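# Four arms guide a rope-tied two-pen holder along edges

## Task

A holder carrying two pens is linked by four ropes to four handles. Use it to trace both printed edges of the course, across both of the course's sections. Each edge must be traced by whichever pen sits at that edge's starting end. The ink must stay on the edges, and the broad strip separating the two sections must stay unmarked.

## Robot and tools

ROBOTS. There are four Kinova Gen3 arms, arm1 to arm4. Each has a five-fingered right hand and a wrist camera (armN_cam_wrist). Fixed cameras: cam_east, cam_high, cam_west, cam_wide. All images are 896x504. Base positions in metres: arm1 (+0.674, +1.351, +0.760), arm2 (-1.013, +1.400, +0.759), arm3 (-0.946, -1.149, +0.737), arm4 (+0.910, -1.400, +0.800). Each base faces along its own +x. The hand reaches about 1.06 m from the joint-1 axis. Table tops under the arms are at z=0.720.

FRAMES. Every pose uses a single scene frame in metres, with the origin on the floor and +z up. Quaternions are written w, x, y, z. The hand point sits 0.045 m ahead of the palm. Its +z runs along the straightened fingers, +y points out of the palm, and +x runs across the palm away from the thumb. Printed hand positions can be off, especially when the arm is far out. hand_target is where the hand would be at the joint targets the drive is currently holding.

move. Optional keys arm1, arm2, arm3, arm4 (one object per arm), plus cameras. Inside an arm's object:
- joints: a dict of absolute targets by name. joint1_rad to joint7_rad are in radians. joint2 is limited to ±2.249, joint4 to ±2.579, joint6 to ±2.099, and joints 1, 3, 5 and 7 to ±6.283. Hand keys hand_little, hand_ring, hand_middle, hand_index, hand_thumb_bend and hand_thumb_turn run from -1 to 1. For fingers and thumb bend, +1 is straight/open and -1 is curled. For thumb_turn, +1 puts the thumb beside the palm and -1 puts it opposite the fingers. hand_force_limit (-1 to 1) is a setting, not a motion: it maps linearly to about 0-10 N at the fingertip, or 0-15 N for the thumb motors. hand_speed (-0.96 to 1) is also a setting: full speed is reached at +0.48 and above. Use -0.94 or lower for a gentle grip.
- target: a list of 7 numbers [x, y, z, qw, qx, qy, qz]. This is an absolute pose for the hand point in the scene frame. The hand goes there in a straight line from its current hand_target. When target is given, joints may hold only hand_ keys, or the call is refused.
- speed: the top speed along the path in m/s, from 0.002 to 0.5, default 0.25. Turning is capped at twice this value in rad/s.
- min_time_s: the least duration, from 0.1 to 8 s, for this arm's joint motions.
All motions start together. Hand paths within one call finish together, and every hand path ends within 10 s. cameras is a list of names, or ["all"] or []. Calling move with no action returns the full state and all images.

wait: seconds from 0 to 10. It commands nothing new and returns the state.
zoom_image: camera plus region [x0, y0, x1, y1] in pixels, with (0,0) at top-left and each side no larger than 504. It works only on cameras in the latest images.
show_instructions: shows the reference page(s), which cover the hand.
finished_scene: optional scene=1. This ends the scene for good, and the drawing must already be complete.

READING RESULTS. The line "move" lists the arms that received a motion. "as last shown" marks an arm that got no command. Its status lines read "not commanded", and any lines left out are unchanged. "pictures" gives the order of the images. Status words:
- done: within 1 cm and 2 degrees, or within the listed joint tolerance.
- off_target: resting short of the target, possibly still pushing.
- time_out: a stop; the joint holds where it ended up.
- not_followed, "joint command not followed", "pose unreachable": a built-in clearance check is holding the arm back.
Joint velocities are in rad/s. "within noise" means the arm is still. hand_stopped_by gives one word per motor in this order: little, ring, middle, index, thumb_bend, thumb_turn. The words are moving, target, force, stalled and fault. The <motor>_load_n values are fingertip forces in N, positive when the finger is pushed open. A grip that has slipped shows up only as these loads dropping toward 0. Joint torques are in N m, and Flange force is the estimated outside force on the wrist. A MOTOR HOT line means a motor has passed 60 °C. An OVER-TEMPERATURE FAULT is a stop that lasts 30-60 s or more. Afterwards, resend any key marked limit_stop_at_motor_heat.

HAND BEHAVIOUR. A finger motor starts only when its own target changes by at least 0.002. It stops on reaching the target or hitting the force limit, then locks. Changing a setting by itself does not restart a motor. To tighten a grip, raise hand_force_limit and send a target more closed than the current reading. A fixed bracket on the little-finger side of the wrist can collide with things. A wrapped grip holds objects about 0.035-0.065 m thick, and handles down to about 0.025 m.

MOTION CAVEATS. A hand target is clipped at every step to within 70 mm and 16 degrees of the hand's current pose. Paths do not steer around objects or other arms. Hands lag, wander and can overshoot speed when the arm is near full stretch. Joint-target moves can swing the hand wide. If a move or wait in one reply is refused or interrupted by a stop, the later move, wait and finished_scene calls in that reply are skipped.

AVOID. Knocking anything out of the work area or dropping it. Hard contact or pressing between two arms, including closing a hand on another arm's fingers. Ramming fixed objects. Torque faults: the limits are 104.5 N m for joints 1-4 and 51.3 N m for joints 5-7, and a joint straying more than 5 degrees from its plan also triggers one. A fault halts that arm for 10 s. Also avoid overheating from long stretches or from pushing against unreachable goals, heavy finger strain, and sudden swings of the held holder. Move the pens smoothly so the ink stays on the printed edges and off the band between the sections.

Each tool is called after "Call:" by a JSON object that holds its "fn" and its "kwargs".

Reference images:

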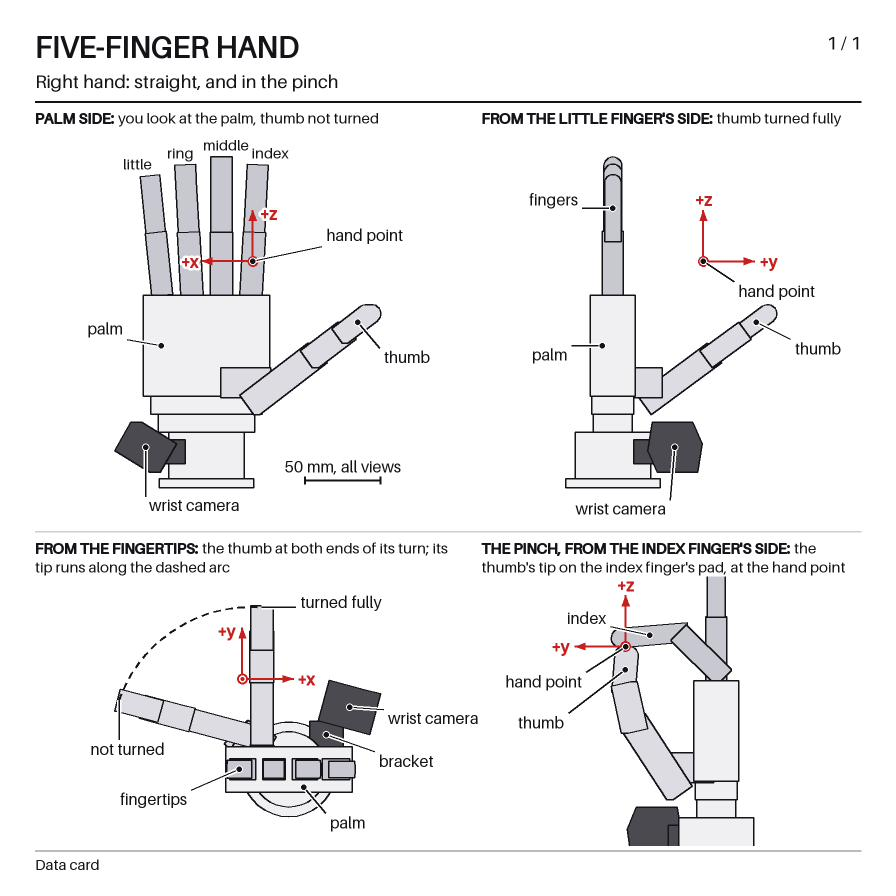

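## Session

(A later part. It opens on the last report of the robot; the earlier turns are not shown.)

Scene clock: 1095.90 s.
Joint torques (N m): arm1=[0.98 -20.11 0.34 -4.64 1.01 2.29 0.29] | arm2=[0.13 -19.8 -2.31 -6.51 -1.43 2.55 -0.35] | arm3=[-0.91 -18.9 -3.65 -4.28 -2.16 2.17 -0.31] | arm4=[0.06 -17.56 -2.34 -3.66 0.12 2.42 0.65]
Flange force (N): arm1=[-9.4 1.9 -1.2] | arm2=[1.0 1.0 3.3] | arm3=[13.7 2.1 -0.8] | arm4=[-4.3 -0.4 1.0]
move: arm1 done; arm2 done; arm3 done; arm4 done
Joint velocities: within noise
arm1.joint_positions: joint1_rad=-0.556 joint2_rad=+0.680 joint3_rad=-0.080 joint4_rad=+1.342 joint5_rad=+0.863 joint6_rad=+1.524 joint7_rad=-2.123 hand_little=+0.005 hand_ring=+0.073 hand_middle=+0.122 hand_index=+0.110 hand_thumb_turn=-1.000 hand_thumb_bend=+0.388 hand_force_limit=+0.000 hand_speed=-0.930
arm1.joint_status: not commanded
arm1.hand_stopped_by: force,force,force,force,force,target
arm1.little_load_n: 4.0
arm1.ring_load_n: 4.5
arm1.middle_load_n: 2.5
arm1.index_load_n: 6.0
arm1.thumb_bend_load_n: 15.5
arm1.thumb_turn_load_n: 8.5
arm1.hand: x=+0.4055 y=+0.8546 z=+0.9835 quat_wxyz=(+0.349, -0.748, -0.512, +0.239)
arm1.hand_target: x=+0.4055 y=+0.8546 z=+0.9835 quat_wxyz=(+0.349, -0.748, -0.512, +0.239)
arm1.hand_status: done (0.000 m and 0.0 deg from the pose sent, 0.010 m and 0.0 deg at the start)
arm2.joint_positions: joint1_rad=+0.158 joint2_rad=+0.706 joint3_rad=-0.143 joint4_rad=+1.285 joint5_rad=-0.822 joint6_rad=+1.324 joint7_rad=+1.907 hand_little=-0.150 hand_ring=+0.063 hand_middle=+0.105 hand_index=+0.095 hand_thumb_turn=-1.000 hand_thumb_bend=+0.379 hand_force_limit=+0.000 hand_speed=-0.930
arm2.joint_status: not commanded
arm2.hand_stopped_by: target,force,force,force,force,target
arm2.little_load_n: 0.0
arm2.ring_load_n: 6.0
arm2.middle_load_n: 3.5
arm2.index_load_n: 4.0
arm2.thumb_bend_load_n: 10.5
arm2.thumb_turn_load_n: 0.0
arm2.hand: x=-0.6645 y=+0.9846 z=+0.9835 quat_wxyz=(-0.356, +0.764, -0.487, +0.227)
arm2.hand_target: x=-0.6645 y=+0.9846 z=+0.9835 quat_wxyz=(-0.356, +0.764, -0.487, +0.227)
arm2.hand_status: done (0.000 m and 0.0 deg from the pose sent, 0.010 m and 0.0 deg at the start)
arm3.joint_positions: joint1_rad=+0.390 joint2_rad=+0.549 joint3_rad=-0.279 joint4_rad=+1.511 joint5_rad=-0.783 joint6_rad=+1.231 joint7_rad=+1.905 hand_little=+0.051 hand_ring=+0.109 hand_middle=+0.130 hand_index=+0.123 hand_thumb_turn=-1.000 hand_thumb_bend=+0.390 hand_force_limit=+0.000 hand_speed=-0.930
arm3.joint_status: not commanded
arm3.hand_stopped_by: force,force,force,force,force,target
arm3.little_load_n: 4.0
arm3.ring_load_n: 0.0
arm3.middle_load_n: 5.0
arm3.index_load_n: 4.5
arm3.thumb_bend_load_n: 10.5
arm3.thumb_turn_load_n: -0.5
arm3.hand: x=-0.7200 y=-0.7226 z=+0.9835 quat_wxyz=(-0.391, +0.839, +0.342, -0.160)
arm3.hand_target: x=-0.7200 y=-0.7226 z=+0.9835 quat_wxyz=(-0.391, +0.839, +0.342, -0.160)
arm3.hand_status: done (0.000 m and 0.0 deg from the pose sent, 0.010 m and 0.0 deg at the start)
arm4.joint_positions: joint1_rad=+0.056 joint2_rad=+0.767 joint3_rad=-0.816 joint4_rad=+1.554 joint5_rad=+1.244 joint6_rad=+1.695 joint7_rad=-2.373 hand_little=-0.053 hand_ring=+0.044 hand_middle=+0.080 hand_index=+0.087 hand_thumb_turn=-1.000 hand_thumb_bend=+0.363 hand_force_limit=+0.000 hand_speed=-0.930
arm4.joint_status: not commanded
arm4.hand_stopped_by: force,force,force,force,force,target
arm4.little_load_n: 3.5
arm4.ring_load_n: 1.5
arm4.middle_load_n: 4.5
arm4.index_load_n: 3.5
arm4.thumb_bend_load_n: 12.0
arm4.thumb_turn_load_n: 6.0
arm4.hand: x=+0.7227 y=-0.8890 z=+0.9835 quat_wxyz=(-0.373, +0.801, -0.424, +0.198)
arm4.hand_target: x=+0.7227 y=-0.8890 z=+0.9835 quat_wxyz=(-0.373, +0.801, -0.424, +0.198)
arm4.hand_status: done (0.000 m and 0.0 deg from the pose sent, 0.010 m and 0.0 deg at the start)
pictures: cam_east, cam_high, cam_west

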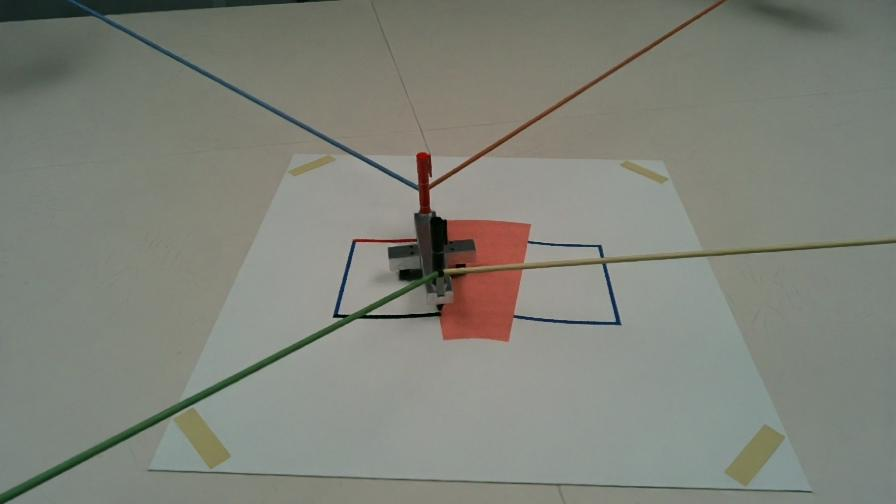

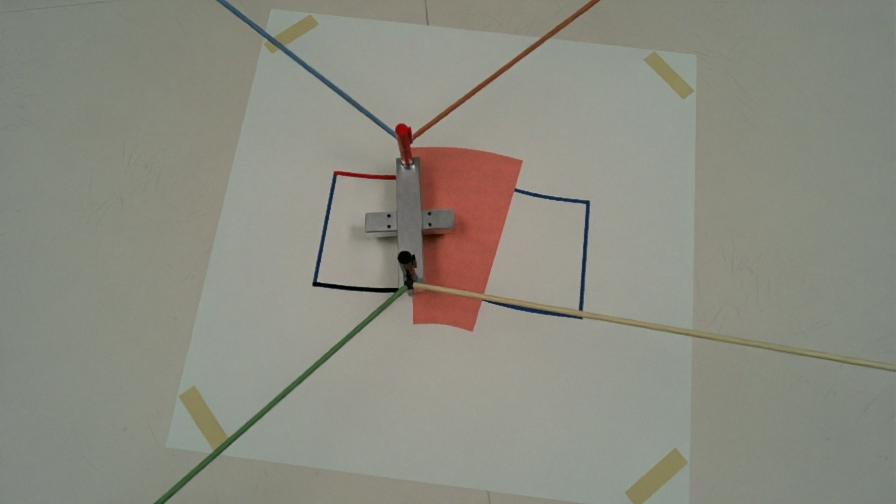

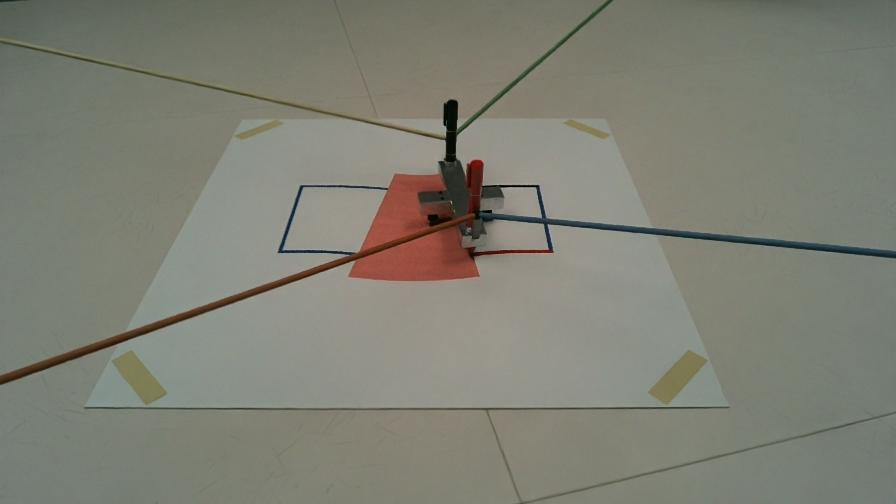

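Call:
{"fn": "move", "kwargs": {"arm1": {"target": [0.4055, 0.8546, 1.0085, 0.3487, -0.7478, -0.5121, 0.2388], "speed": 0.03}, "arm2": {"target": [-0.6645, 0.9846, 1.0145, 0.3564, -0.7644, 0.4870, -0.2271], "speed": 0.03}, "arm3": {"target": [-0.7200, -0.7226, 1.0145, 0.3913, -0.8391, -0.3424, 0.1597], "speed": 0.03}, "arm4": {"target": [0.7227, -0.8890, 1.0085, 0.3735, -0.8010, 0.4241, -0.1977], "speed": 0.03}, "cameras": ["cam_east", "cam_west", "cam_high", "cam_wide"]}}

Call:
{"fn": "zoom_image", "kwargs": {"camera": "cam_east", "region": [360, 220, 500, 340]}}

Call:
{"fn": "zoom_image", "kwargs": {"camera": "cam_west", "region": [400, 170, 540, 290]}}

Scene clock: 1106.40 s.
Joint torques (N m): arm1=[1 -20.01 0.33 -4.97 1.1 2.25 0.33] | arm2=[0.13 -19.72 -2.24 -6.83 -1.54 2.48 -0.37] | arm3=[-0.96 -18.82 -3.51 -4.68 -2.32 2.06 -0.29] | arm4=[0.15 -17.58 -2.14 -4.01 0.25 2.45 0.68]
Flange force (N): arm1=[-9.2 1.8 -1.3] | arm2=[1.0 1.1 3.4] | arm3=[14.1 1.6 -1.3] | arm4=[-4.3 -0.1 1.0]
move: arm1 done; arm2 done; arm3 done; arm4 done
Joint velocities: within noise
arm1.joint_positions: joint1_rad=-0.557 joint2_rad=+0.655 joint3_rad=-0.080 joint4_rad=+1.302 joint5_rad=+0.860 joint6_rad=+1.567 joint7_rad=-2.075 hand_little=+0.005 hand_ring=+0.073 hand_middle=+0.122 hand_index=+0.110 hand_thumb_turn=-1.000 hand_thumb_bend=+0.388 hand_force_limit=+0.000 hand_speed=-0.930
arm1.joint_status: not commanded
arm1.hand_stopped_by: force,force,force,force,force,target
arm1.little_load_n: 4.5
arm1.ring_load_n: 4.0
arm1.middle_load_n: 2.5
arm1.index_load_n: 6.0
arm1.thumb_bend_load_n: 15.5
arm1.thumb_turn_load_n: 8.5
arm1.hand: x=+0.4055 y=+0.8546 z=+1.0085 quat_wxyz=(+0.349, -0.748, -0.512, +0.239)
arm1.hand_target: x=+0.4055 y=+0.8546 z=+1.0085 quat_wxyz=(+0.349, -0.748, -0.512, +0.239)
arm1.hand_status: done (0.000 m and 0.0 deg from the pose sent, 0.025 m and 0.0 deg at the start)
arm2.joint_positions: joint1_rad=+0.155 joint2_rad=+0.677 joint3_rad=-0.138 joint4_rad=+1.234 joint5_rad=-0.815 joint6_rad=+1.378 joint7_rad=+1.848 hand_little=-0.150 hand_ring=+0.063 hand_middle=+0.105 hand_index=+0.095 hand_thumb_turn=-1.000 hand_thumb_bend=+0.379 hand_force_limit=+0.000 hand_speed=-0.930
arm2.joint_status: not commanded
arm2.hand_stopped_by: target,force,force,force,force,target
arm2.little_load_n: 0.0
arm2.ring_load_n: 6.0
arm2.middle_load_n: 3.5
arm2.index_load_n: 4.0
arm2.thumb_bend_load_n: 10.5
arm2.thumb_turn_load_n: 0.0
arm2.hand: x=-0.6645 y=+0.9846 z=+1.0145 quat_wxyz=(-0.356, +0.764, -0.487, +0.227)
arm2.hand_target: x=-0.6645 y=+0.9846 z=+1.0145 quat_wxyz=(-0.356, +0.764, -0.487, +0.227)
arm2.hand_status: done (0.000 m and 0.0 deg from the pose sent, 0.031 m and 0.0 deg at the start)
arm3.joint_positions: joint1_rad=+0.387 joint2_rad=+0.517 joint3_rad=-0.275 joint4_rad=+1.457 joint5_rad=-0.774 joint6_rad=+1.292 joint7_rad=+1.843 hand_little=+0.051 hand_ring=+0.109 hand_middle=+0.130 hand_index=+0.123 hand_thumb_turn=-1.000 hand_thumb_bend=+0.390 hand_force_limit=+0.000 hand_speed=-0.930
arm3.joint_status: not commanded
arm3.hand_stopped_by: force,force,force,force,force,target
arm3.little_load_n: 4.5
arm3.ring_load_n: 0.0
arm3.middle_load_n: 4.5
arm3.index_load_n: 4.5
arm3.thumb_bend_load_n: 10.5
arm3.thumb_turn_load_n: -0.5
arm3.hand: x=-0.7200 y=-0.7226 z=+1.0145 quat_wxyz=(-0.391, +0.839, +0.342, -0.160)
arm3.hand_target: x=-0.7200 y=-0.7226 z=+1.0145 quat_wxyz=(-0.391, +0.839, +0.342, -0.160)
arm3.hand_status: done (0.000 m and 0.0 deg from the pose sent, 0.031 m and 0.0 deg at the start)
arm4.joint_positions: joint1_rad=+0.061 joint2_rad=+0.731 joint3_rad=-0.826 joint4_rad=+1.523 joint5_rad=+1.227 joint6_rad=+1.721 joint7_rad=-2.321 hand_little=-0.053 hand_ring=+0.044 hand_middle=+0.080 hand_index=+0.087 hand_thumb_turn=-1.000 hand_thumb_bend=+0.363 hand_force_limit=+0.000 hand_speed=-0.930
arm4.joint_status: not commanded
arm4.hand_stopped_by: force,force,force,force,force,target
arm4.little_load_n: 3.5
arm4.ring_load_n: 2.0
arm4.middle_load_n: 4.5
arm4.index_load_n: 3.5
arm4.thumb_bend_load_n: 12.0
arm4.thumb_turn_load_n: 6.5
arm4.hand: x=+0.7227 y=-0.8890 z=+1.0085 quat_wxyz=(-0.373, +0.801, -0.424, +0.198)
arm4.hand_target: x=+0.7227 y=-0.8890 z=+1.0085 quat_wxyz=(-0.373, +0.801, -0.424, +0.198)
arm4.hand_status: done (0.000 m and 0.0 deg from the pose sent, 0.025 m and 0.0 deg at the start)
pictures: cam_east, cam_high, cam_west, cam_wide

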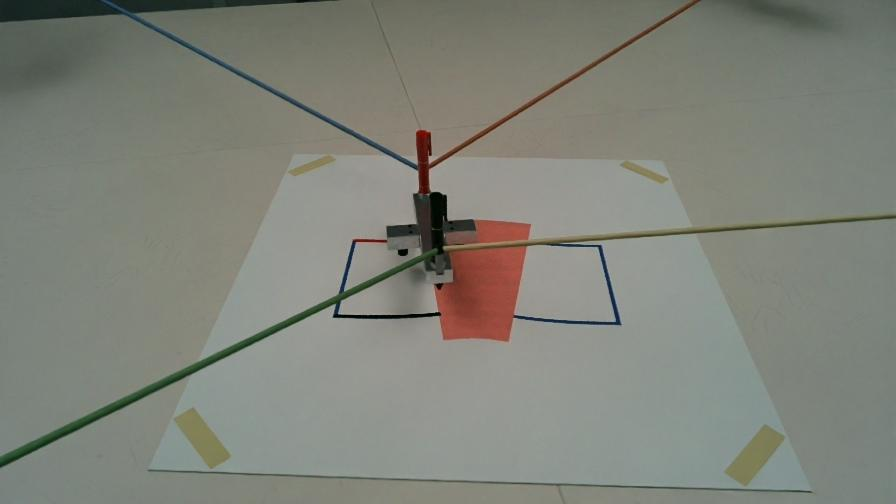

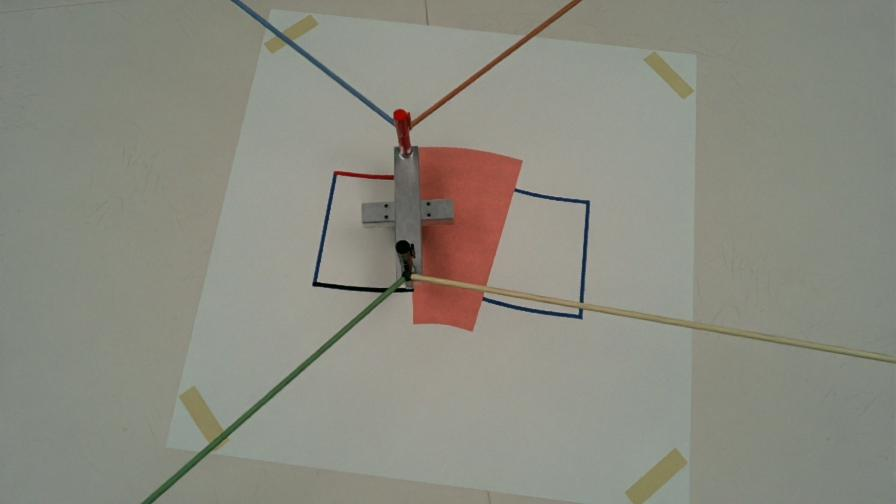

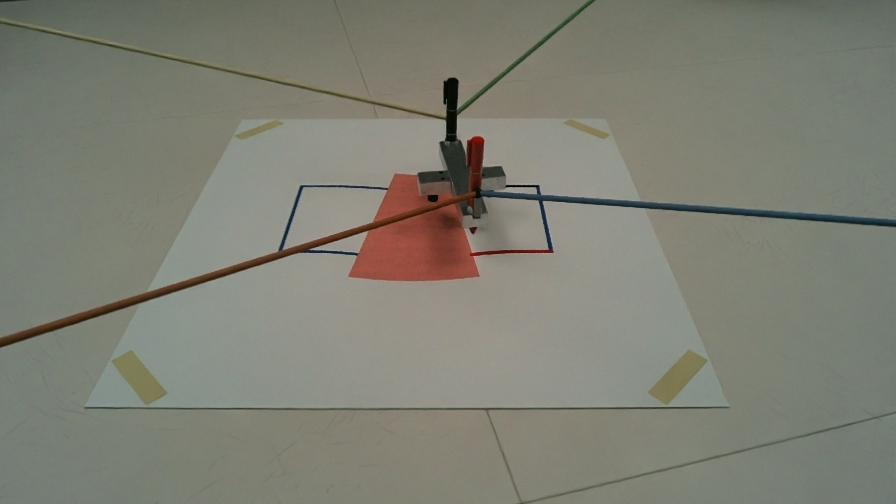

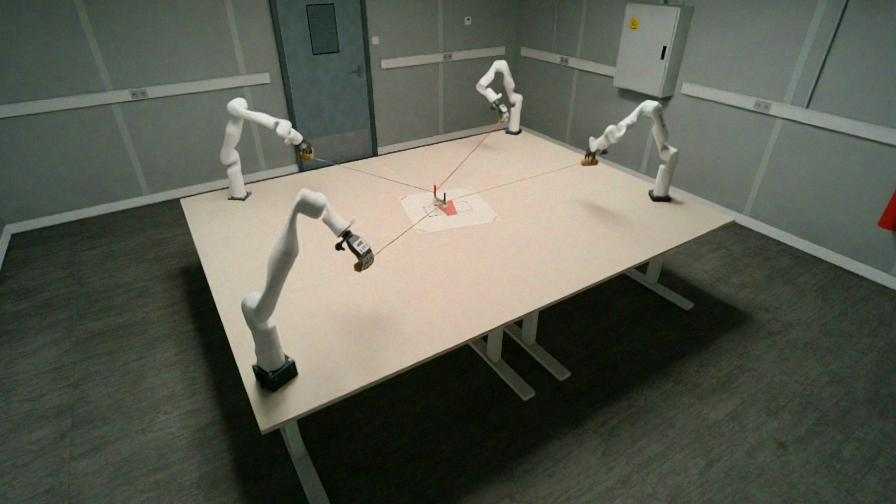

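Scaled by 3.600 from the camera's image (finer frame: 1280x720).

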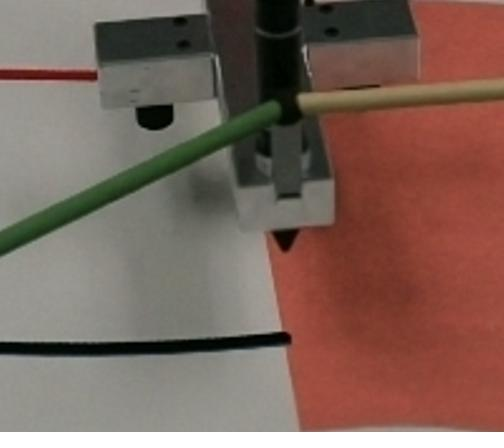

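Scaled by 3.600 from the camera's image (finer frame: 1280x720).

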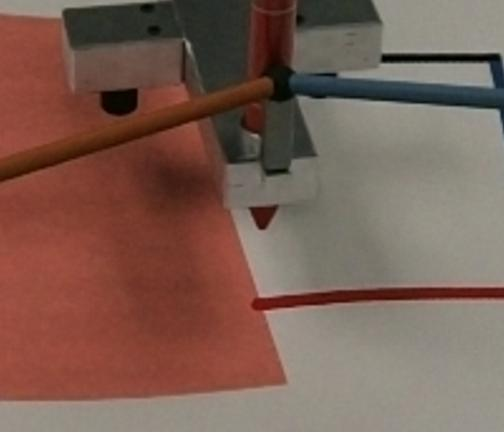

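Call:
{"fn": "move", "kwargs": {"arm1": {"target": [0.4150, 0.8955, 1.0085, 0.3487, -0.7478, -0.5121, 0.2388], "speed": 0.03}, "arm2": {"target": [-0.6487, 1.0516, 1.0145, 0.3564, -0.7644, 0.4870, -0.2271], "speed": 0.03}, "arm3": {"target": [-0.7042, -0.6556, 1.0145, 0.3913, -0.8391, -0.3424, 0.1597], "speed": 0.03}, "arm4": {"target": [0.7322, -0.8481, 1.0085, 0.3735, -0.8010, 0.4241, -0.1977], "speed": 0.03}, "cameras": ["cam_east", "cam_west", "cam_high"]}}

Call:
{"fn": "zoom_image", "kwargs": {"camera": "cam_east", "region": [400, 220, 540, 340]}}

Call:
{"fn": "zoom_image", "kwargs": {"camera": "cam_west", "region": [360, 170, 500, 290]}}

Scene clock: 1127.27 s.
Joint torques (N m): arm1=[0.95 -18.29 0.12 -4.79 1.04 2.14 0.25] | arm2=[-0.16 -17.36 -2.38 -6.3 -1.43 2.71 -0.42] | arm3=[-1.03 -21.53 -3.89 -5.36 -2.52 1.68 -0.3] | arm4=[0.38 -18.72 -1.98 -4.29 0.55 2.46 0.73]
Flange force (N): arm1=[-8.4 1.7 -1.1] | arm2=[2.0 1.2 3.4] | arm3=[15.1 0.7 -0.9] | arm4=[-4.2 0.2 0.9]
move: arm1 done; arm2 done; arm3 done; arm4 done
Joint velocities: within noise
arm1.joint_positions: joint1_rad=-0.559 joint2_rad=+0.564 joint3_rad=-0.088 joint4_rad=+1.471 joint5_rad=+0.855 joint6_rad=+1.525 joint7_rad=-2.141 hand_little=+0.005 hand_ring=+0.073 hand_middle=+0.122 hand_index=+0.110 hand_thumb_turn=-1.000 hand_thumb_bend=+0.388 hand_force_limit=+0.000 hand_speed=-0.930
arm1.joint_status: not commanded
arm1.hand_stopped_by: force,force,force,force,force,target
arm1.little_load_n: 4.0
arm1.ring_load_n: 4.0
arm1.middle_load_n: 2.5
arm1.index_load_n: 5.5
arm1.thumb_bend_load_n: 15.5
arm1.thumb_turn_load_n: 8.5
arm1.hand: x=+0.4150 y=+0.8955 z=+1.0085 quat_wxyz=(+0.349, -0.748, -0.512, +0.239)
arm1.hand_target: x=+0.4150 y=+0.8955 z=+1.0085 quat_wxyz=(+0.349, -0.748, -0.512, +0.239)
arm1.hand_status: done (0.000 m and 0.0 deg from the pose sent, 0.042 m and 0.0 deg at the start)
arm2.joint_positions: joint1_rad=+0.111 joint2_rad=+0.548 joint3_rad=-0.168 joint4_rad=+1.471 joint5_rad=-0.854 joint6_rad=+1.248 joint7_rad=+1.883 hand_little=-0.150 hand_ring=+0.063 hand_middle=+0.105 hand_index=+0.095 hand_thumb_turn=-1.000 hand_thumb_bend=+0.379 hand_force_limit=+0.000 hand_speed=-0.930
arm2.joint_status: not commanded
arm2.hand_stopped_by: target,force,force,force,force,target
arm2.little_load_n: 0.0
arm2.ring_load_n: 6.5
arm2.middle_load_n: 4.0
arm2.index_load_n: 4.0
arm2.thumb_bend_load_n: 10.5
arm2.thumb_turn_load_n: -0.5
arm2.hand: x=-0.6487 y=+1.0516 z=+1.0145 quat_wxyz=(-0.356, +0.764, -0.487, +0.227)
arm2.hand_target: x=-0.6487 y=+1.0516 z=+1.0145 quat_wxyz=(-0.356, +0.764, -0.487, +0.227)
arm2.hand_status: done (0.000 m and 0.0 deg from the pose sent, 0.069 m and 0.0 deg at the start)
arm3.joint_positions: joint1_rad=+0.282 joint2_rad=+0.641 joint3_rad=-0.264 joint4_rad=+1.235 joint5_rad=-0.746 joint6_rad=+1.298 joint7_rad=+1.720 hand_little=+0.051 hand_ring=+0.109 hand_middle=+0.130 hand_index=+0.123 hand_thumb_turn=-1.000 hand_thumb_bend=+0.390 hand_force_limit=+0.000 hand_speed=-0.930
arm3.joint_status: not commanded
arm3.hand_stopped_by: force,force,force,force,force,target
arm3.little_load_n: 4.0
arm3.ring_load_n: 0.0
arm3.middle_load_n: 4.5
arm3.index_load_n: 4.5
arm3.thumb_bend_load_n: 10.0
arm3.thumb_turn_load_n: 0.0
arm3.hand: x=-0.7042 y=-0.6556 z=+1.0145 quat_wxyz=(-0.391, +0.839, +0.342, -0.160)
arm3.hand_target: x=-0.7042 y=-0.6556 z=+1.0145 quat_wxyz=(-0.391, +0.839, +0.342, -0.160)
arm3.hand_status: done (0.000 m and 0.0 deg from the pose sent, 0.069 m and 0.0 deg at the start)
arm4.joint_positions: joint1_rad=+0.088 joint2_rad=+0.774 joint3_rad=-0.800 joint4_rad=+1.427 joint5_rad=+1.279 joint6_rad=+1.699 joint7_rad=-2.227 hand_little=-0.053 hand_ring=+0.044 hand_middle=+0.080 hand_index=+0.087 hand_thumb_turn=-1.000 hand_thumb_bend=+0.363 hand_force_limit=+0.000 hand_speed=-0.930
arm4.joint_status: not commanded
arm4.hand_stopped_by: force,force,force,force,force,target
arm4.little_load_n: 3.5
arm4.ring_load_n: 1.5
arm4.middle_load_n: 4.5
arm4.index_load_n: 3.5
arm4.thumb_bend_load_n: 12.5
arm4.thumb_turn_load_n: 6.5
arm4.hand: x=+0.7322 y=-0.8481 z=+1.0085 quat_wxyz=(-0.373, +0.801, -0.424, +0.198)
arm4.hand_target: x=+0.7322 y=-0.8481 z=+1.0085 quat_wxyz=(-0.373, +0.801, -0.424, +0.198)
arm4.hand_status: done (0.000 m and 0.0 deg from the pose sent, 0.042 m and 0.0 deg at the start)
pictures: cam_east, cam_high, cam_west

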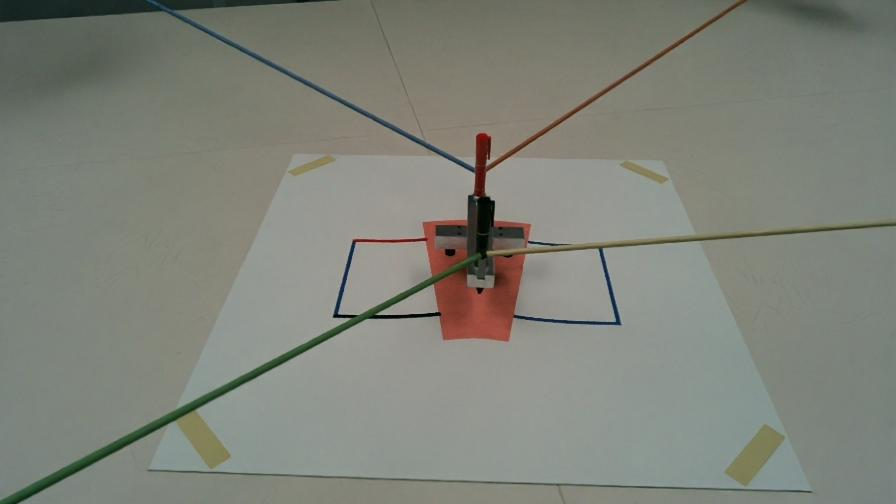

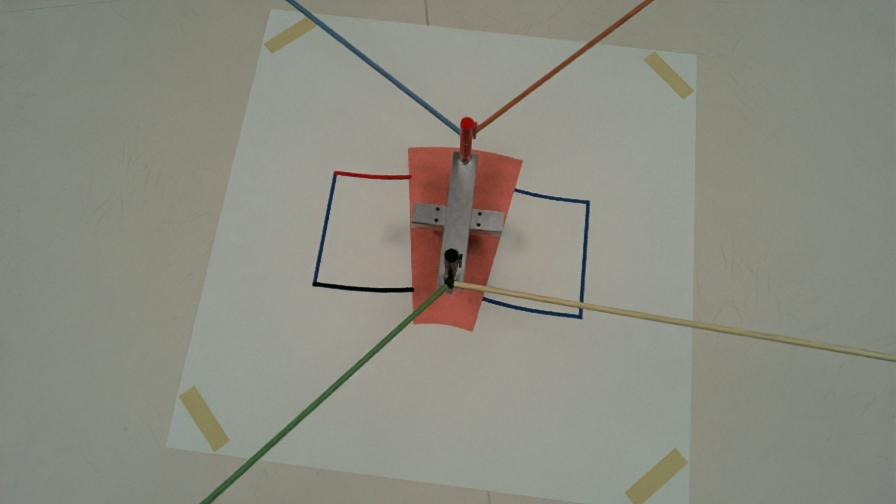

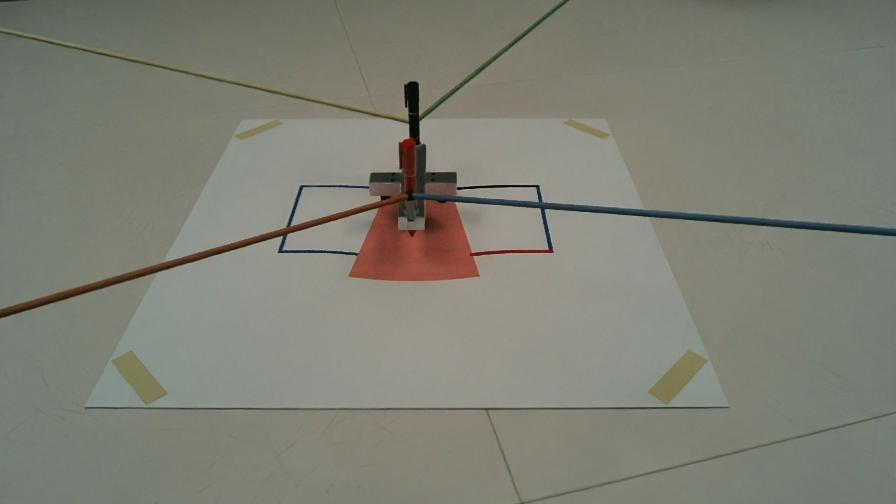

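Scaled by 3.600 from the camera's image (finer frame: 1280x720).

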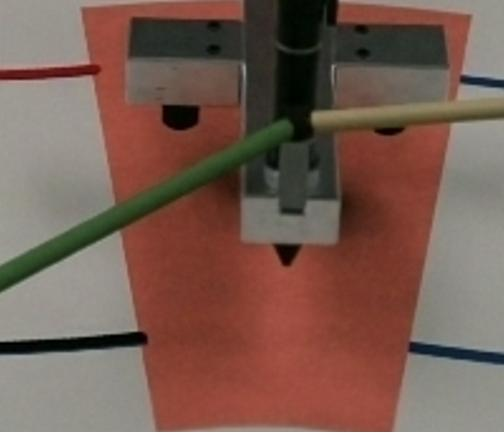

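Scaled by 3.600 from the camera's image (finer frame: 1280x720).

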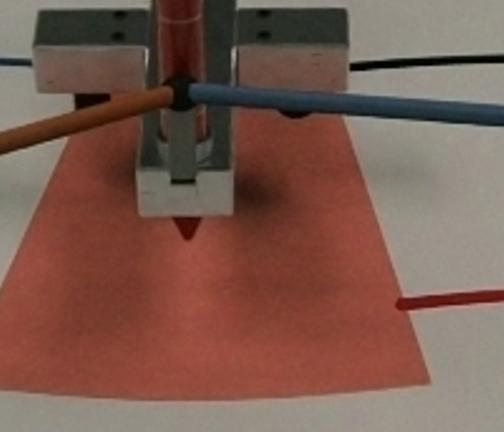

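Call:
{"fn": "move", "kwargs": {"arm1": {"target": [0.4244, 0.9364, 1.0085, 0.3487, -0.7478, -0.5121, 0.2388], "speed": 0.03}, "arm2": {"target": [-0.6330, 1.1185, 1.0145, 0.3564, -0.7644, 0.4870, -0.2271], "speed": 0.03}, "arm3": {"target": [-0.6885, -0.5887, 1.0145, 0.3913, -0.8391, -0.3424, 0.1597], "speed": 0.03}, "arm4": {"target": [0.7416, -0.8072, 1.0085, 0.3735, -0.8010, 0.4241, -0.1977], "speed": 0.03}, "cameras": ["cam_east", "cam_west", "cam_high"]}}

Call:
{"fn": "zoom_image", "kwargs": {"camera": "cam_east", "region": [440, 220, 580, 340]}}

Call:
{"fn": "zoom_image", "kwargs": {"camera": "cam_west", "region": [300, 170, 440, 290]}}

Call:
{"fn": "zoom_image", "kwargs": {"camera": "cam_high", "region": [420, 120, 620, 340]}}

Scene clock: 1138.60 s.
Joint torques (N m): arm1=[0.92 -16.5 -0.07 -4.63 1.02 2 0.23] | arm2=[-0.6 -15.1 -2.66 -5.8 -1.34 2.99 -0.44] | arm3=[-1.08 -24.38 -3.99 -5.99 -2.72 1.29 -0.27] | arm4=[0.76 -19.93 -1.71 -4.61 0.77 2.6 0.75]
Flange force (N): arm1=[-7.5 1.7 -1.1] | arm2=[2.8 1.4 3.3] | arm3=[17.6 -0.6 -0.6] | arm4=[-4.2 0.6 1.0]
move: arm1 done; arm2 done; arm3 done; arm4 done
Joint velocities: within noise
arm1.joint_positions: joint1_rad=-0.564 joint2_rad=+0.477 joint3_rad=-0.096 joint4_rad=+1.623 joint5_rad=+0.848 joint6_rad=+1.491 joint7_rad=-2.199 hand_little=+0.005 hand_ring=+0.073 hand_middle=+0.122 hand_index=+0.110 hand_thumb_turn=-1.000 hand_thumb_bend=+0.388 hand_force_limit=+0.000 hand_speed=-0.930
arm1.joint_status: not commanded
arm1.hand_stopped_by: force,force,force,force,force,target
arm1.little_load_n: 4.5
arm1.ring_load_n: 4.0
arm1.middle_load_n: 2.5
arm1.index_load_n: 6.0
arm1.thumb_bend_load_n: 15.5
arm1.thumb_turn_load_n: 8.5
arm1.hand: x=+0.4244 y=+0.9364 z=+1.0085 quat_wxyz=(+0.349, -0.748, -0.512, +0.239)
arm1.hand_target: x=+0.4244 y=+0.9364 z=+1.0085 quat_wxyz=(+0.349, -0.748, -0.512, +0.239)
arm1.hand_status: done (0.000 m and 0.0 deg from the pose sent, 0.042 m and 0.0 deg at the start)
arm2.joint_positions: joint1_rad=+0.056 joint2_rad=+0.435 joint3_rad=-0.205 joint4_rad=+1.666 joint5_rad=-0.906 joint6_rad=+1.126 joint7_rad=+1.898 hand_little=-0.150 hand_ring=+0.063 hand_middle=+0.105 hand_index=+0.095 hand_thumb_turn=-1.000 hand_thumb_bend=+0.379 hand_force_limit=+0.000 hand_speed=-0.930
arm2.joint_status: not commanded
arm2.hand_stopped_by: target,force,force,force,force,target
arm2.little_load_n: 0.5
arm2.ring_load_n: 6.5
arm2.middle_load_n: 3.5
arm2.index_load_n: 3.5
arm2.thumb_bend_load_n: 11.0
arm2.thumb_turn_load_n: 0.0
arm2.hand: x=-0.6330 y=+1.1185 z=+1.0145 quat_wxyz=(-0.356, +0.764, -0.487, +0.227)
arm2.hand_target: x=-0.6330 y=+1.1185 z=+1.0145 quat_wxyz=(-0.356, +0.764, -0.487, +0.227)
arm2.hand_status: done (0.000 m and 0.0 deg from the pose sent, 0.069 m and 0.0 deg at the start)
arm3.joint_positions: joint1_rad=+0.180 joint2_rad=+0.788 joint3_rad=-0.241 joint4_rad=+0.953 joint5_rad=-0.713 joint6_rad=+1.351 joint7_rad=+1.588 hand_little=+0.051 hand_ring=+0.109 hand_middle=+0.130 hand_index=+0.123 hand_thumb_turn=-1.000 hand_thumb_bend=+0.390 hand_force_limit=+0.000 hand_speed=-0.930
arm3.joint_status: not commanded
arm3.hand_stopped_by: force,force,force,force,force,target
arm3.little_load_n: 4.0
arm3.ring_load_n: 0.0
arm3.middle_load_n: 4.5
arm3.index_load_n: 4.5
arm3.thumb_bend_load_n: 10.5
arm3.thumb_turn_load_n: 0.0
arm3.hand: x=-0.6885 y=-0.5887 z=+1.0145 quat_wxyz=(-0.391, +0.839, +0.342, -0.160)
arm3.hand_target: x=-0.6885 y=-0.5887 z=+1.0145 quat_wxyz=(-0.391, +0.839, +0.342, -0.160)
arm3.hand_status: done (0.000 m and 0.0 deg from the pose sent, 0.069 m and 0.0 deg at the start)
arm4.joint_positions: joint1_rad=+0.107 joint2_rad=+0.821 joint3_rad=-0.774 joint4_rad=+1.315 joint5_rad=+1.325 joint6_rad=+1.677 joint7_rad=-2.130 hand_little=-0.053 hand_ring=+0.044 hand_middle=+0.080 hand_index=+0.087 hand_thumb_turn=-1.000 hand_thumb_bend=+0.363 hand_force_limit=+0.000 hand_speed=-0.930
arm4.joint_status: not commanded
arm4.hand_stopped_by: force,force,force,force,force,target
arm4.little_load_n: 3.5
arm4.ring_load_n: 2.0
arm4.middle_load_n: 4.5
arm4.index_load_n: 3.5
arm4.thumb_bend_load_n: 12.5
arm4.thumb_turn_load_n: 6.5
arm4.hand: x=+0.7416 y=-0.8072 z=+1.0085 quat_wxyz=(-0.373, +0.801, -0.424, +0.198)
arm4.hand_target: x=+0.7416 y=-0.8072 z=+1.0085 quat_wxyz=(-0.373, +0.801, -0.424, +0.198)
arm4.hand_status: done (0.000 m and 0.0 deg from the pose sent, 0.042 m and 0.0 deg at the start)
pictures: cam_east, cam_high, cam_west

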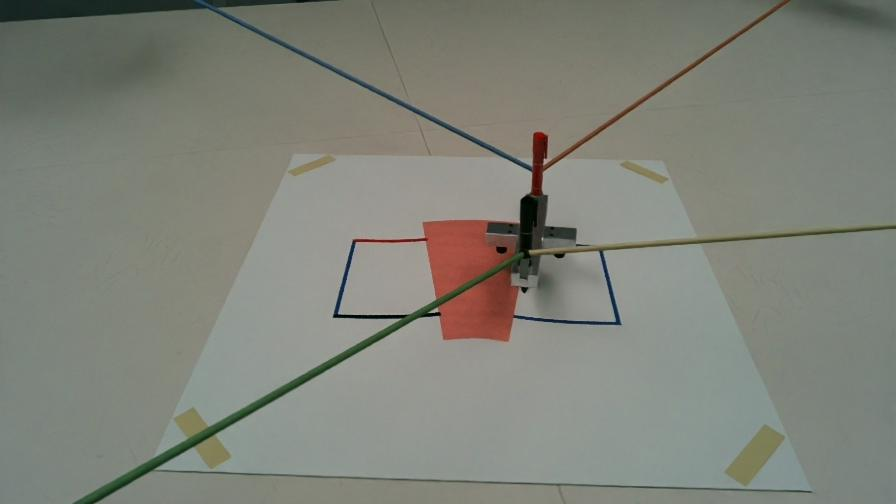

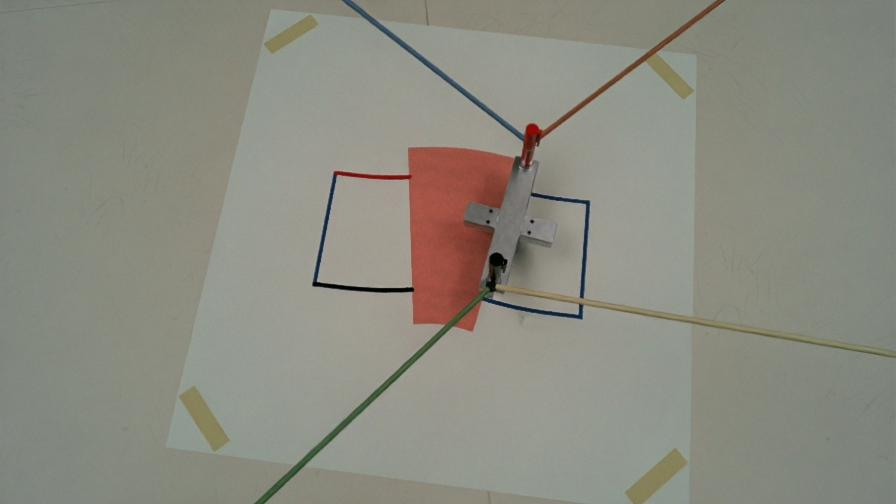

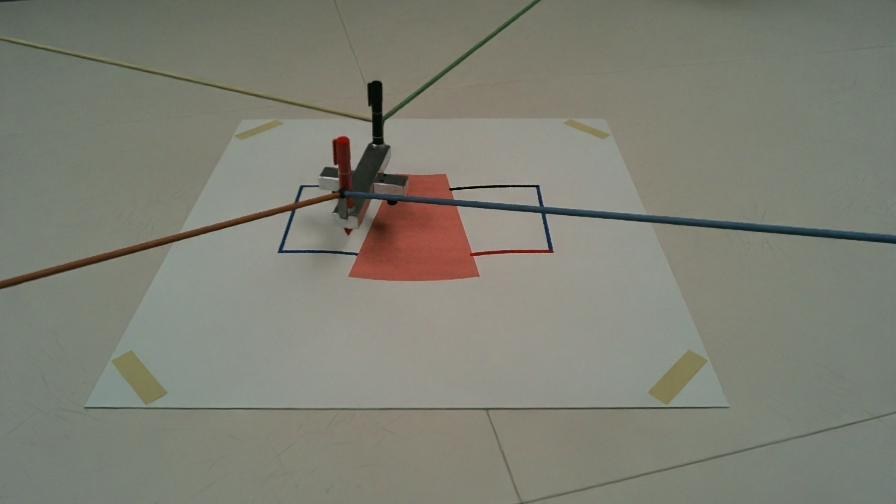

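Scaled by 3.600 from the camera's image (finer frame: 1280x720).

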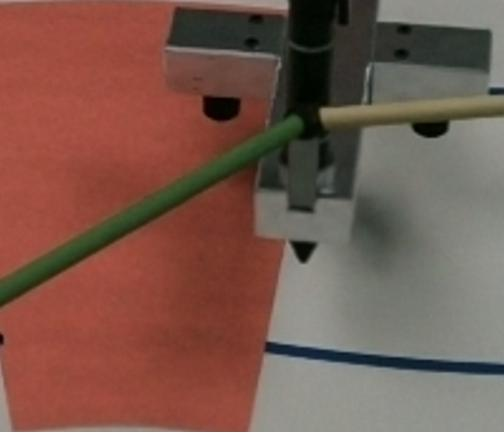

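Scaled by 3.600 from the camera's image (finer frame: 1280x720).

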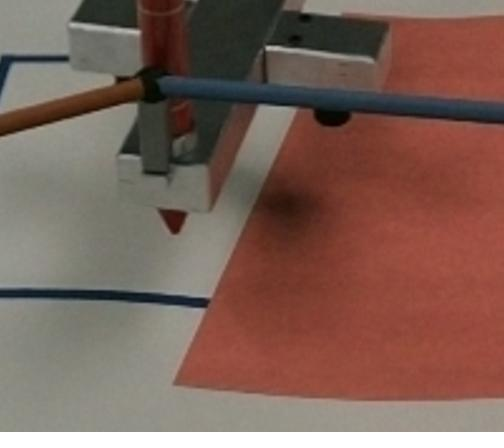

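Scaled by 2.291 from the camera's image (finer frame: 1280x720).

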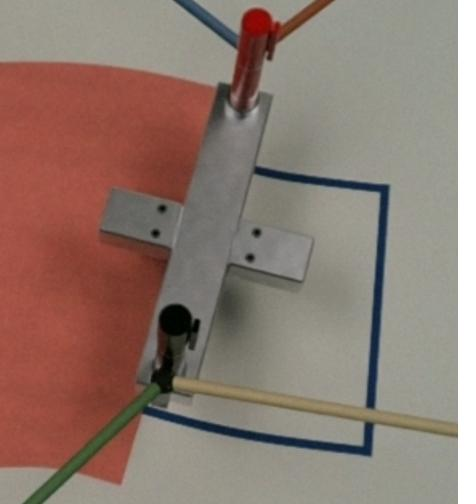

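Call:
{"fn": "move", "kwargs": {"arm1": {"target": [0.4227, 0.9291, 0.9865, 0.3487, -0.7478, -0.5121, 0.2388], "speed": 0.02}, "arm2": {"target": [-0.6347, 1.1112, 0.9925, 0.3564, -0.7644, 0.4870, -0.2271], "speed": 0.02}, "arm3": {"target": [-0.6902, -0.5960, 0.9925, 0.3913, -0.8391, -0.3424, 0.1597], "speed": 0.02}, "arm4": {"target": [0.7399, -0.8145, 0.9865, 0.3735, -0.8010, 0.4241, -0.1977], "speed": 0.02}, "cameras": ["cam_east", "cam_west", "cam_high"]}}

Call:
{"fn": "zoom_image", "kwargs": {"camera": "cam_east", "region": [480, 260, 560, 340]}}

Call:
{"fn": "zoom_image", "kwargs": {"camera": "cam_west", "region": [320, 210, 400, 280]}}

Scene clock: 1166.30 s.
Joint torques (N m): arm1=[0.93 -16.96 -0.02 -4.33 0.9 2.09 0.22] | arm2=[-0.57 -15.42 -2.72 -5.4 -1.18 3.08 -0.45] | arm3=[-1.06 -24.03 -4.07 -5.73 -2.63 1.44 -0.26] | arm4=[0.78 -19.77 -1.7 -4.21 0.51 2.65 0.75]
Flange force (N): arm1=[-7.7 1.9 -0.9] | arm2=[2.9 1.3 3.3] | arm3=[16.8 0.0 -0.3] | arm4=[-4.8 0.5 0.9]
move: arm1 done; arm2 done; arm3 done; arm4 done
Joint velocities: within noise
arm1.joint_positions: joint1_rad=-0.563 joint2_rad=+0.519 joint3_rad=-0.094 joint4_rad=+1.631 joint5_rad=+0.856 joint6_rad=+1.456 joint7_rad=-2.235 hand_little=+0.005 hand_ring=+0.073 hand_middle=+0.122 hand_index=+0.110 hand_thumb_turn=-1.000 hand_thumb_bend=+0.388 hand_force_limit=+0.000 hand_speed=-0.930
arm1.joint_status: not commanded
arm1.hand_stopped_by: force,force,force,force,force,target
arm1.little_load_n: 4.5
arm1.ring_load_n: 4.5
arm1.middle_load_n: 2.5
arm1.index_load_n: 6.0
arm1.thumb_bend_load_n: 15.5
arm1.thumb_turn_load_n: 8.5
arm1.hand: x=+0.4227 y=+0.9291 z=+0.9865 quat_wxyz=(+0.349, -0.748, -0.512, +0.239)
arm1.hand_target: x=+0.4227 y=+0.9291 z=+0.9865 quat_wxyz=(+0.349, -0.748, -0.512, +0.239)
arm1.hand_status: done (0.000 m and 0.0 deg from the pose sent, 0.023 m and 0.0 deg at the start)
arm2.joint_positions: joint1_rad=+0.066 joint2_rad=+0.475 joint3_rad=-0.206 joint4_rad=+1.682 joint5_rad=-0.916 joint6_rad=+1.098 joint7_rad=+1.949 hand_little=-0.150 hand_ring=+0.063 hand_middle=+0.105 hand_index=+0.095 hand_thumb_turn=-1.000 hand_thumb_bend=+0.379 hand_force_limit=+0.000 hand_speed=-0.930
arm2.joint_status: not commanded
arm2.hand_stopped_by: target,force,force,force,force,target
arm2.little_load_n: 0.0
arm2.ring_load_n: 6.5
arm2.middle_load_n: 3.5
arm2.index_load_n: 3.5
arm2.thumb_bend_load_n: 11.0
arm2.thumb_turn_load_n: 0.0
arm2.hand: x=-0.6347 y=+1.1112 z=+0.9925 quat_wxyz=(-0.356, +0.764, -0.487, +0.227)
arm2.hand_target: x=-0.6347 y=+1.1112 z=+0.9925 quat_wxyz=(-0.356, +0.764, -0.487, +0.227)
arm2.hand_status: done (0.000 m and 0.0 deg from the pose sent, 0.023 m and 0.0 deg at the start)
arm3.joint_positions: joint1_rad=+0.196 joint2_rad=+0.784 joint3_rad=-0.249 joint4_rad=+1.034 joint5_rad=-0.721 joint6_rad=+1.300 joint7_rad=+1.646 hand_little=+0.051 hand_ring=+0.109 hand_middle=+0.130 hand_index=+0.123 hand_thumb_turn=-1.000 hand_thumb_bend=+0.390 hand_force_limit=+0.000 hand_speed=-0.930
arm3.joint_status: not commanded
arm3.hand_stopped_by: force,force,force,force,force,target
arm3.little_load_n: 4.0
arm3.ring_load_n: 0.0
arm3.middle_load_n: 4.5
arm3.index_load_n: 4.5
arm3.thumb_bend_load_n: 10.5
arm3.thumb_turn_load_n: 0.0
arm3.hand: x=-0.6902 y=-0.5960 z=+0.9925 quat_wxyz=(-0.391, +0.839, +0.342, -0.160)
arm3.hand_target: x=-0.6902 y=-0.5960 z=+0.9925 quat_wxyz=(-0.391, +0.839, +0.342, -0.160)
arm3.hand_status: done (0.000 m and 0.0 deg from the pose sent, 0.023 m and 0.0 deg at the start)
arm4.joint_positions: joint1_rad=+0.103 joint2_rad=+0.840 joint3_rad=-0.773 joint4_rad=+1.364 joint5_rad=+1.330 joint6_rad=+1.659 joint7_rad=-2.192 hand_little=-0.053 hand_ring=+0.044 hand_middle=+0.080 hand_index=+0.087 hand_thumb_turn=-1.000 hand_thumb_bend=+0.363 hand_force_limit=+0.000 hand_speed=-0.930
arm4.joint_status: not commanded
arm4.hand_stopped_by: force,force,force,force,force,target
arm4.little_load_n: 3.0
arm4.ring_load_n: 1.5
arm4.middle_load_n: 4.5
arm4.index_load_n: 3.5
arm4.thumb_bend_load_n: 12.5
arm4.thumb_turn_load_n: 6.5
arm4.hand: x=+0.7399 y=-0.8145 z=+0.9865 quat_wxyz=(-0.373, +0.801, -0.424, +0.198)
arm4.hand_target: x=+0.7399 y=-0.8145 z=+0.9865 quat_wxyz=(-0.373, +0.801, -0.424, +0.198)
arm4.hand_status: done (0.000 m and 0.0 deg from the pose sent, 0.023 m and 0.0 deg at the start)
pictures: cam_east, cam_high, cam_west

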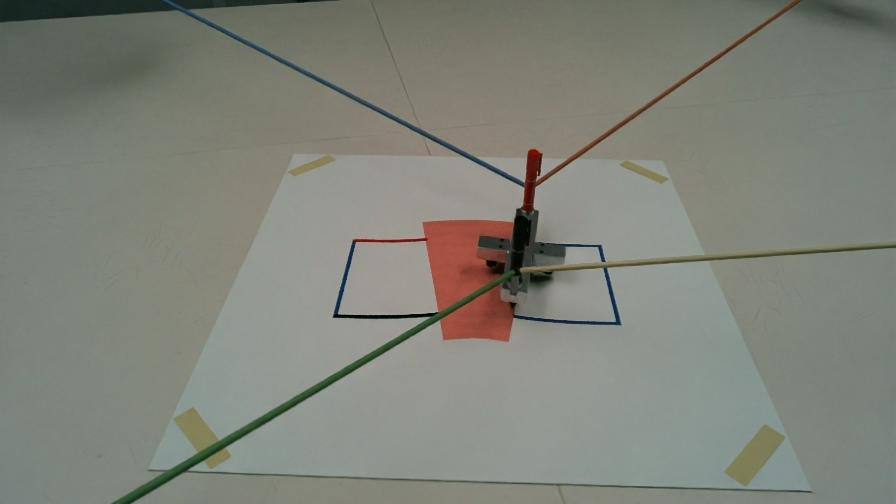

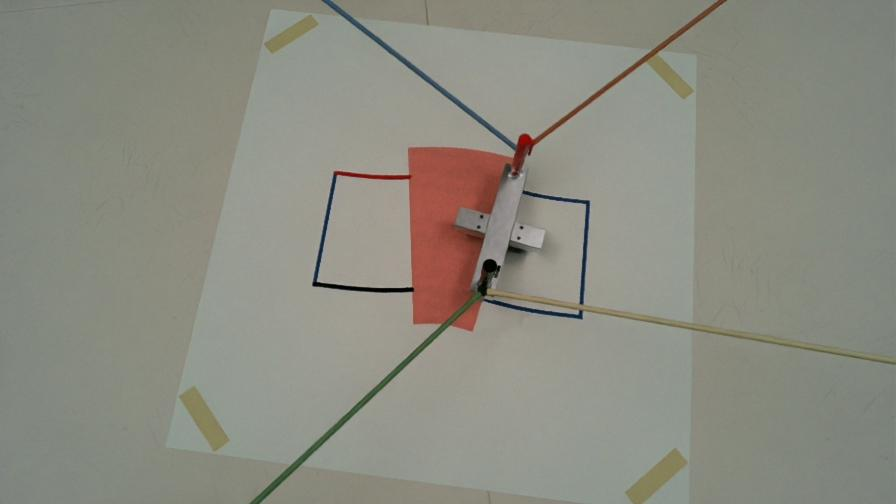

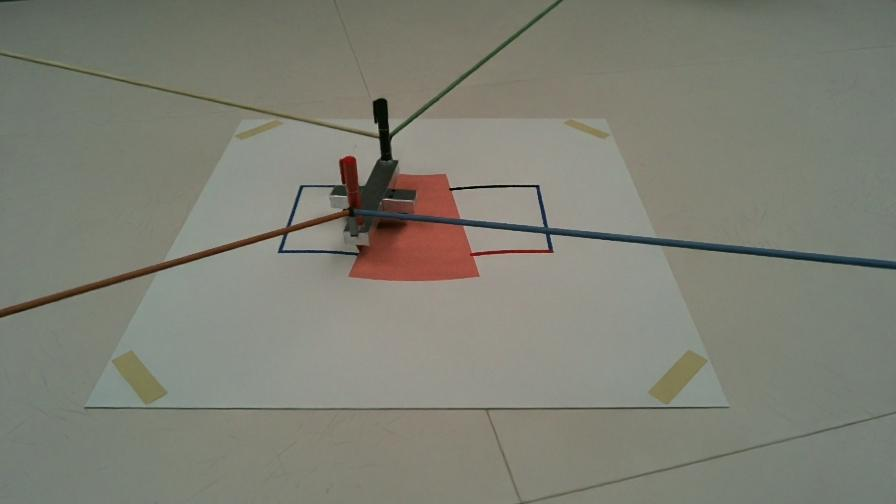

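Scaled by 6.300 from the camera's image (finer frame: 1280x720).

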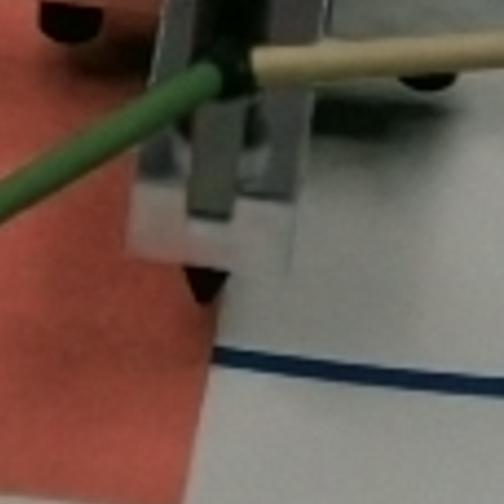

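Scaled by 6.300 from the camera's image (finer frame: 1280x720).

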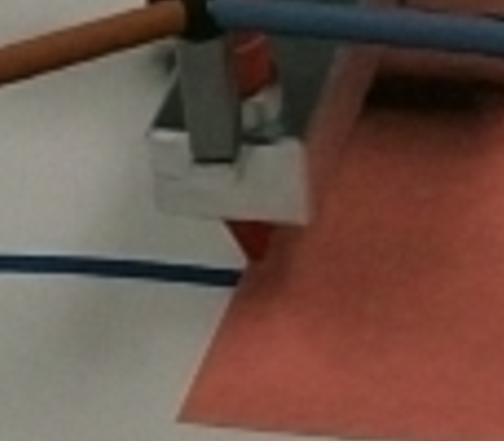

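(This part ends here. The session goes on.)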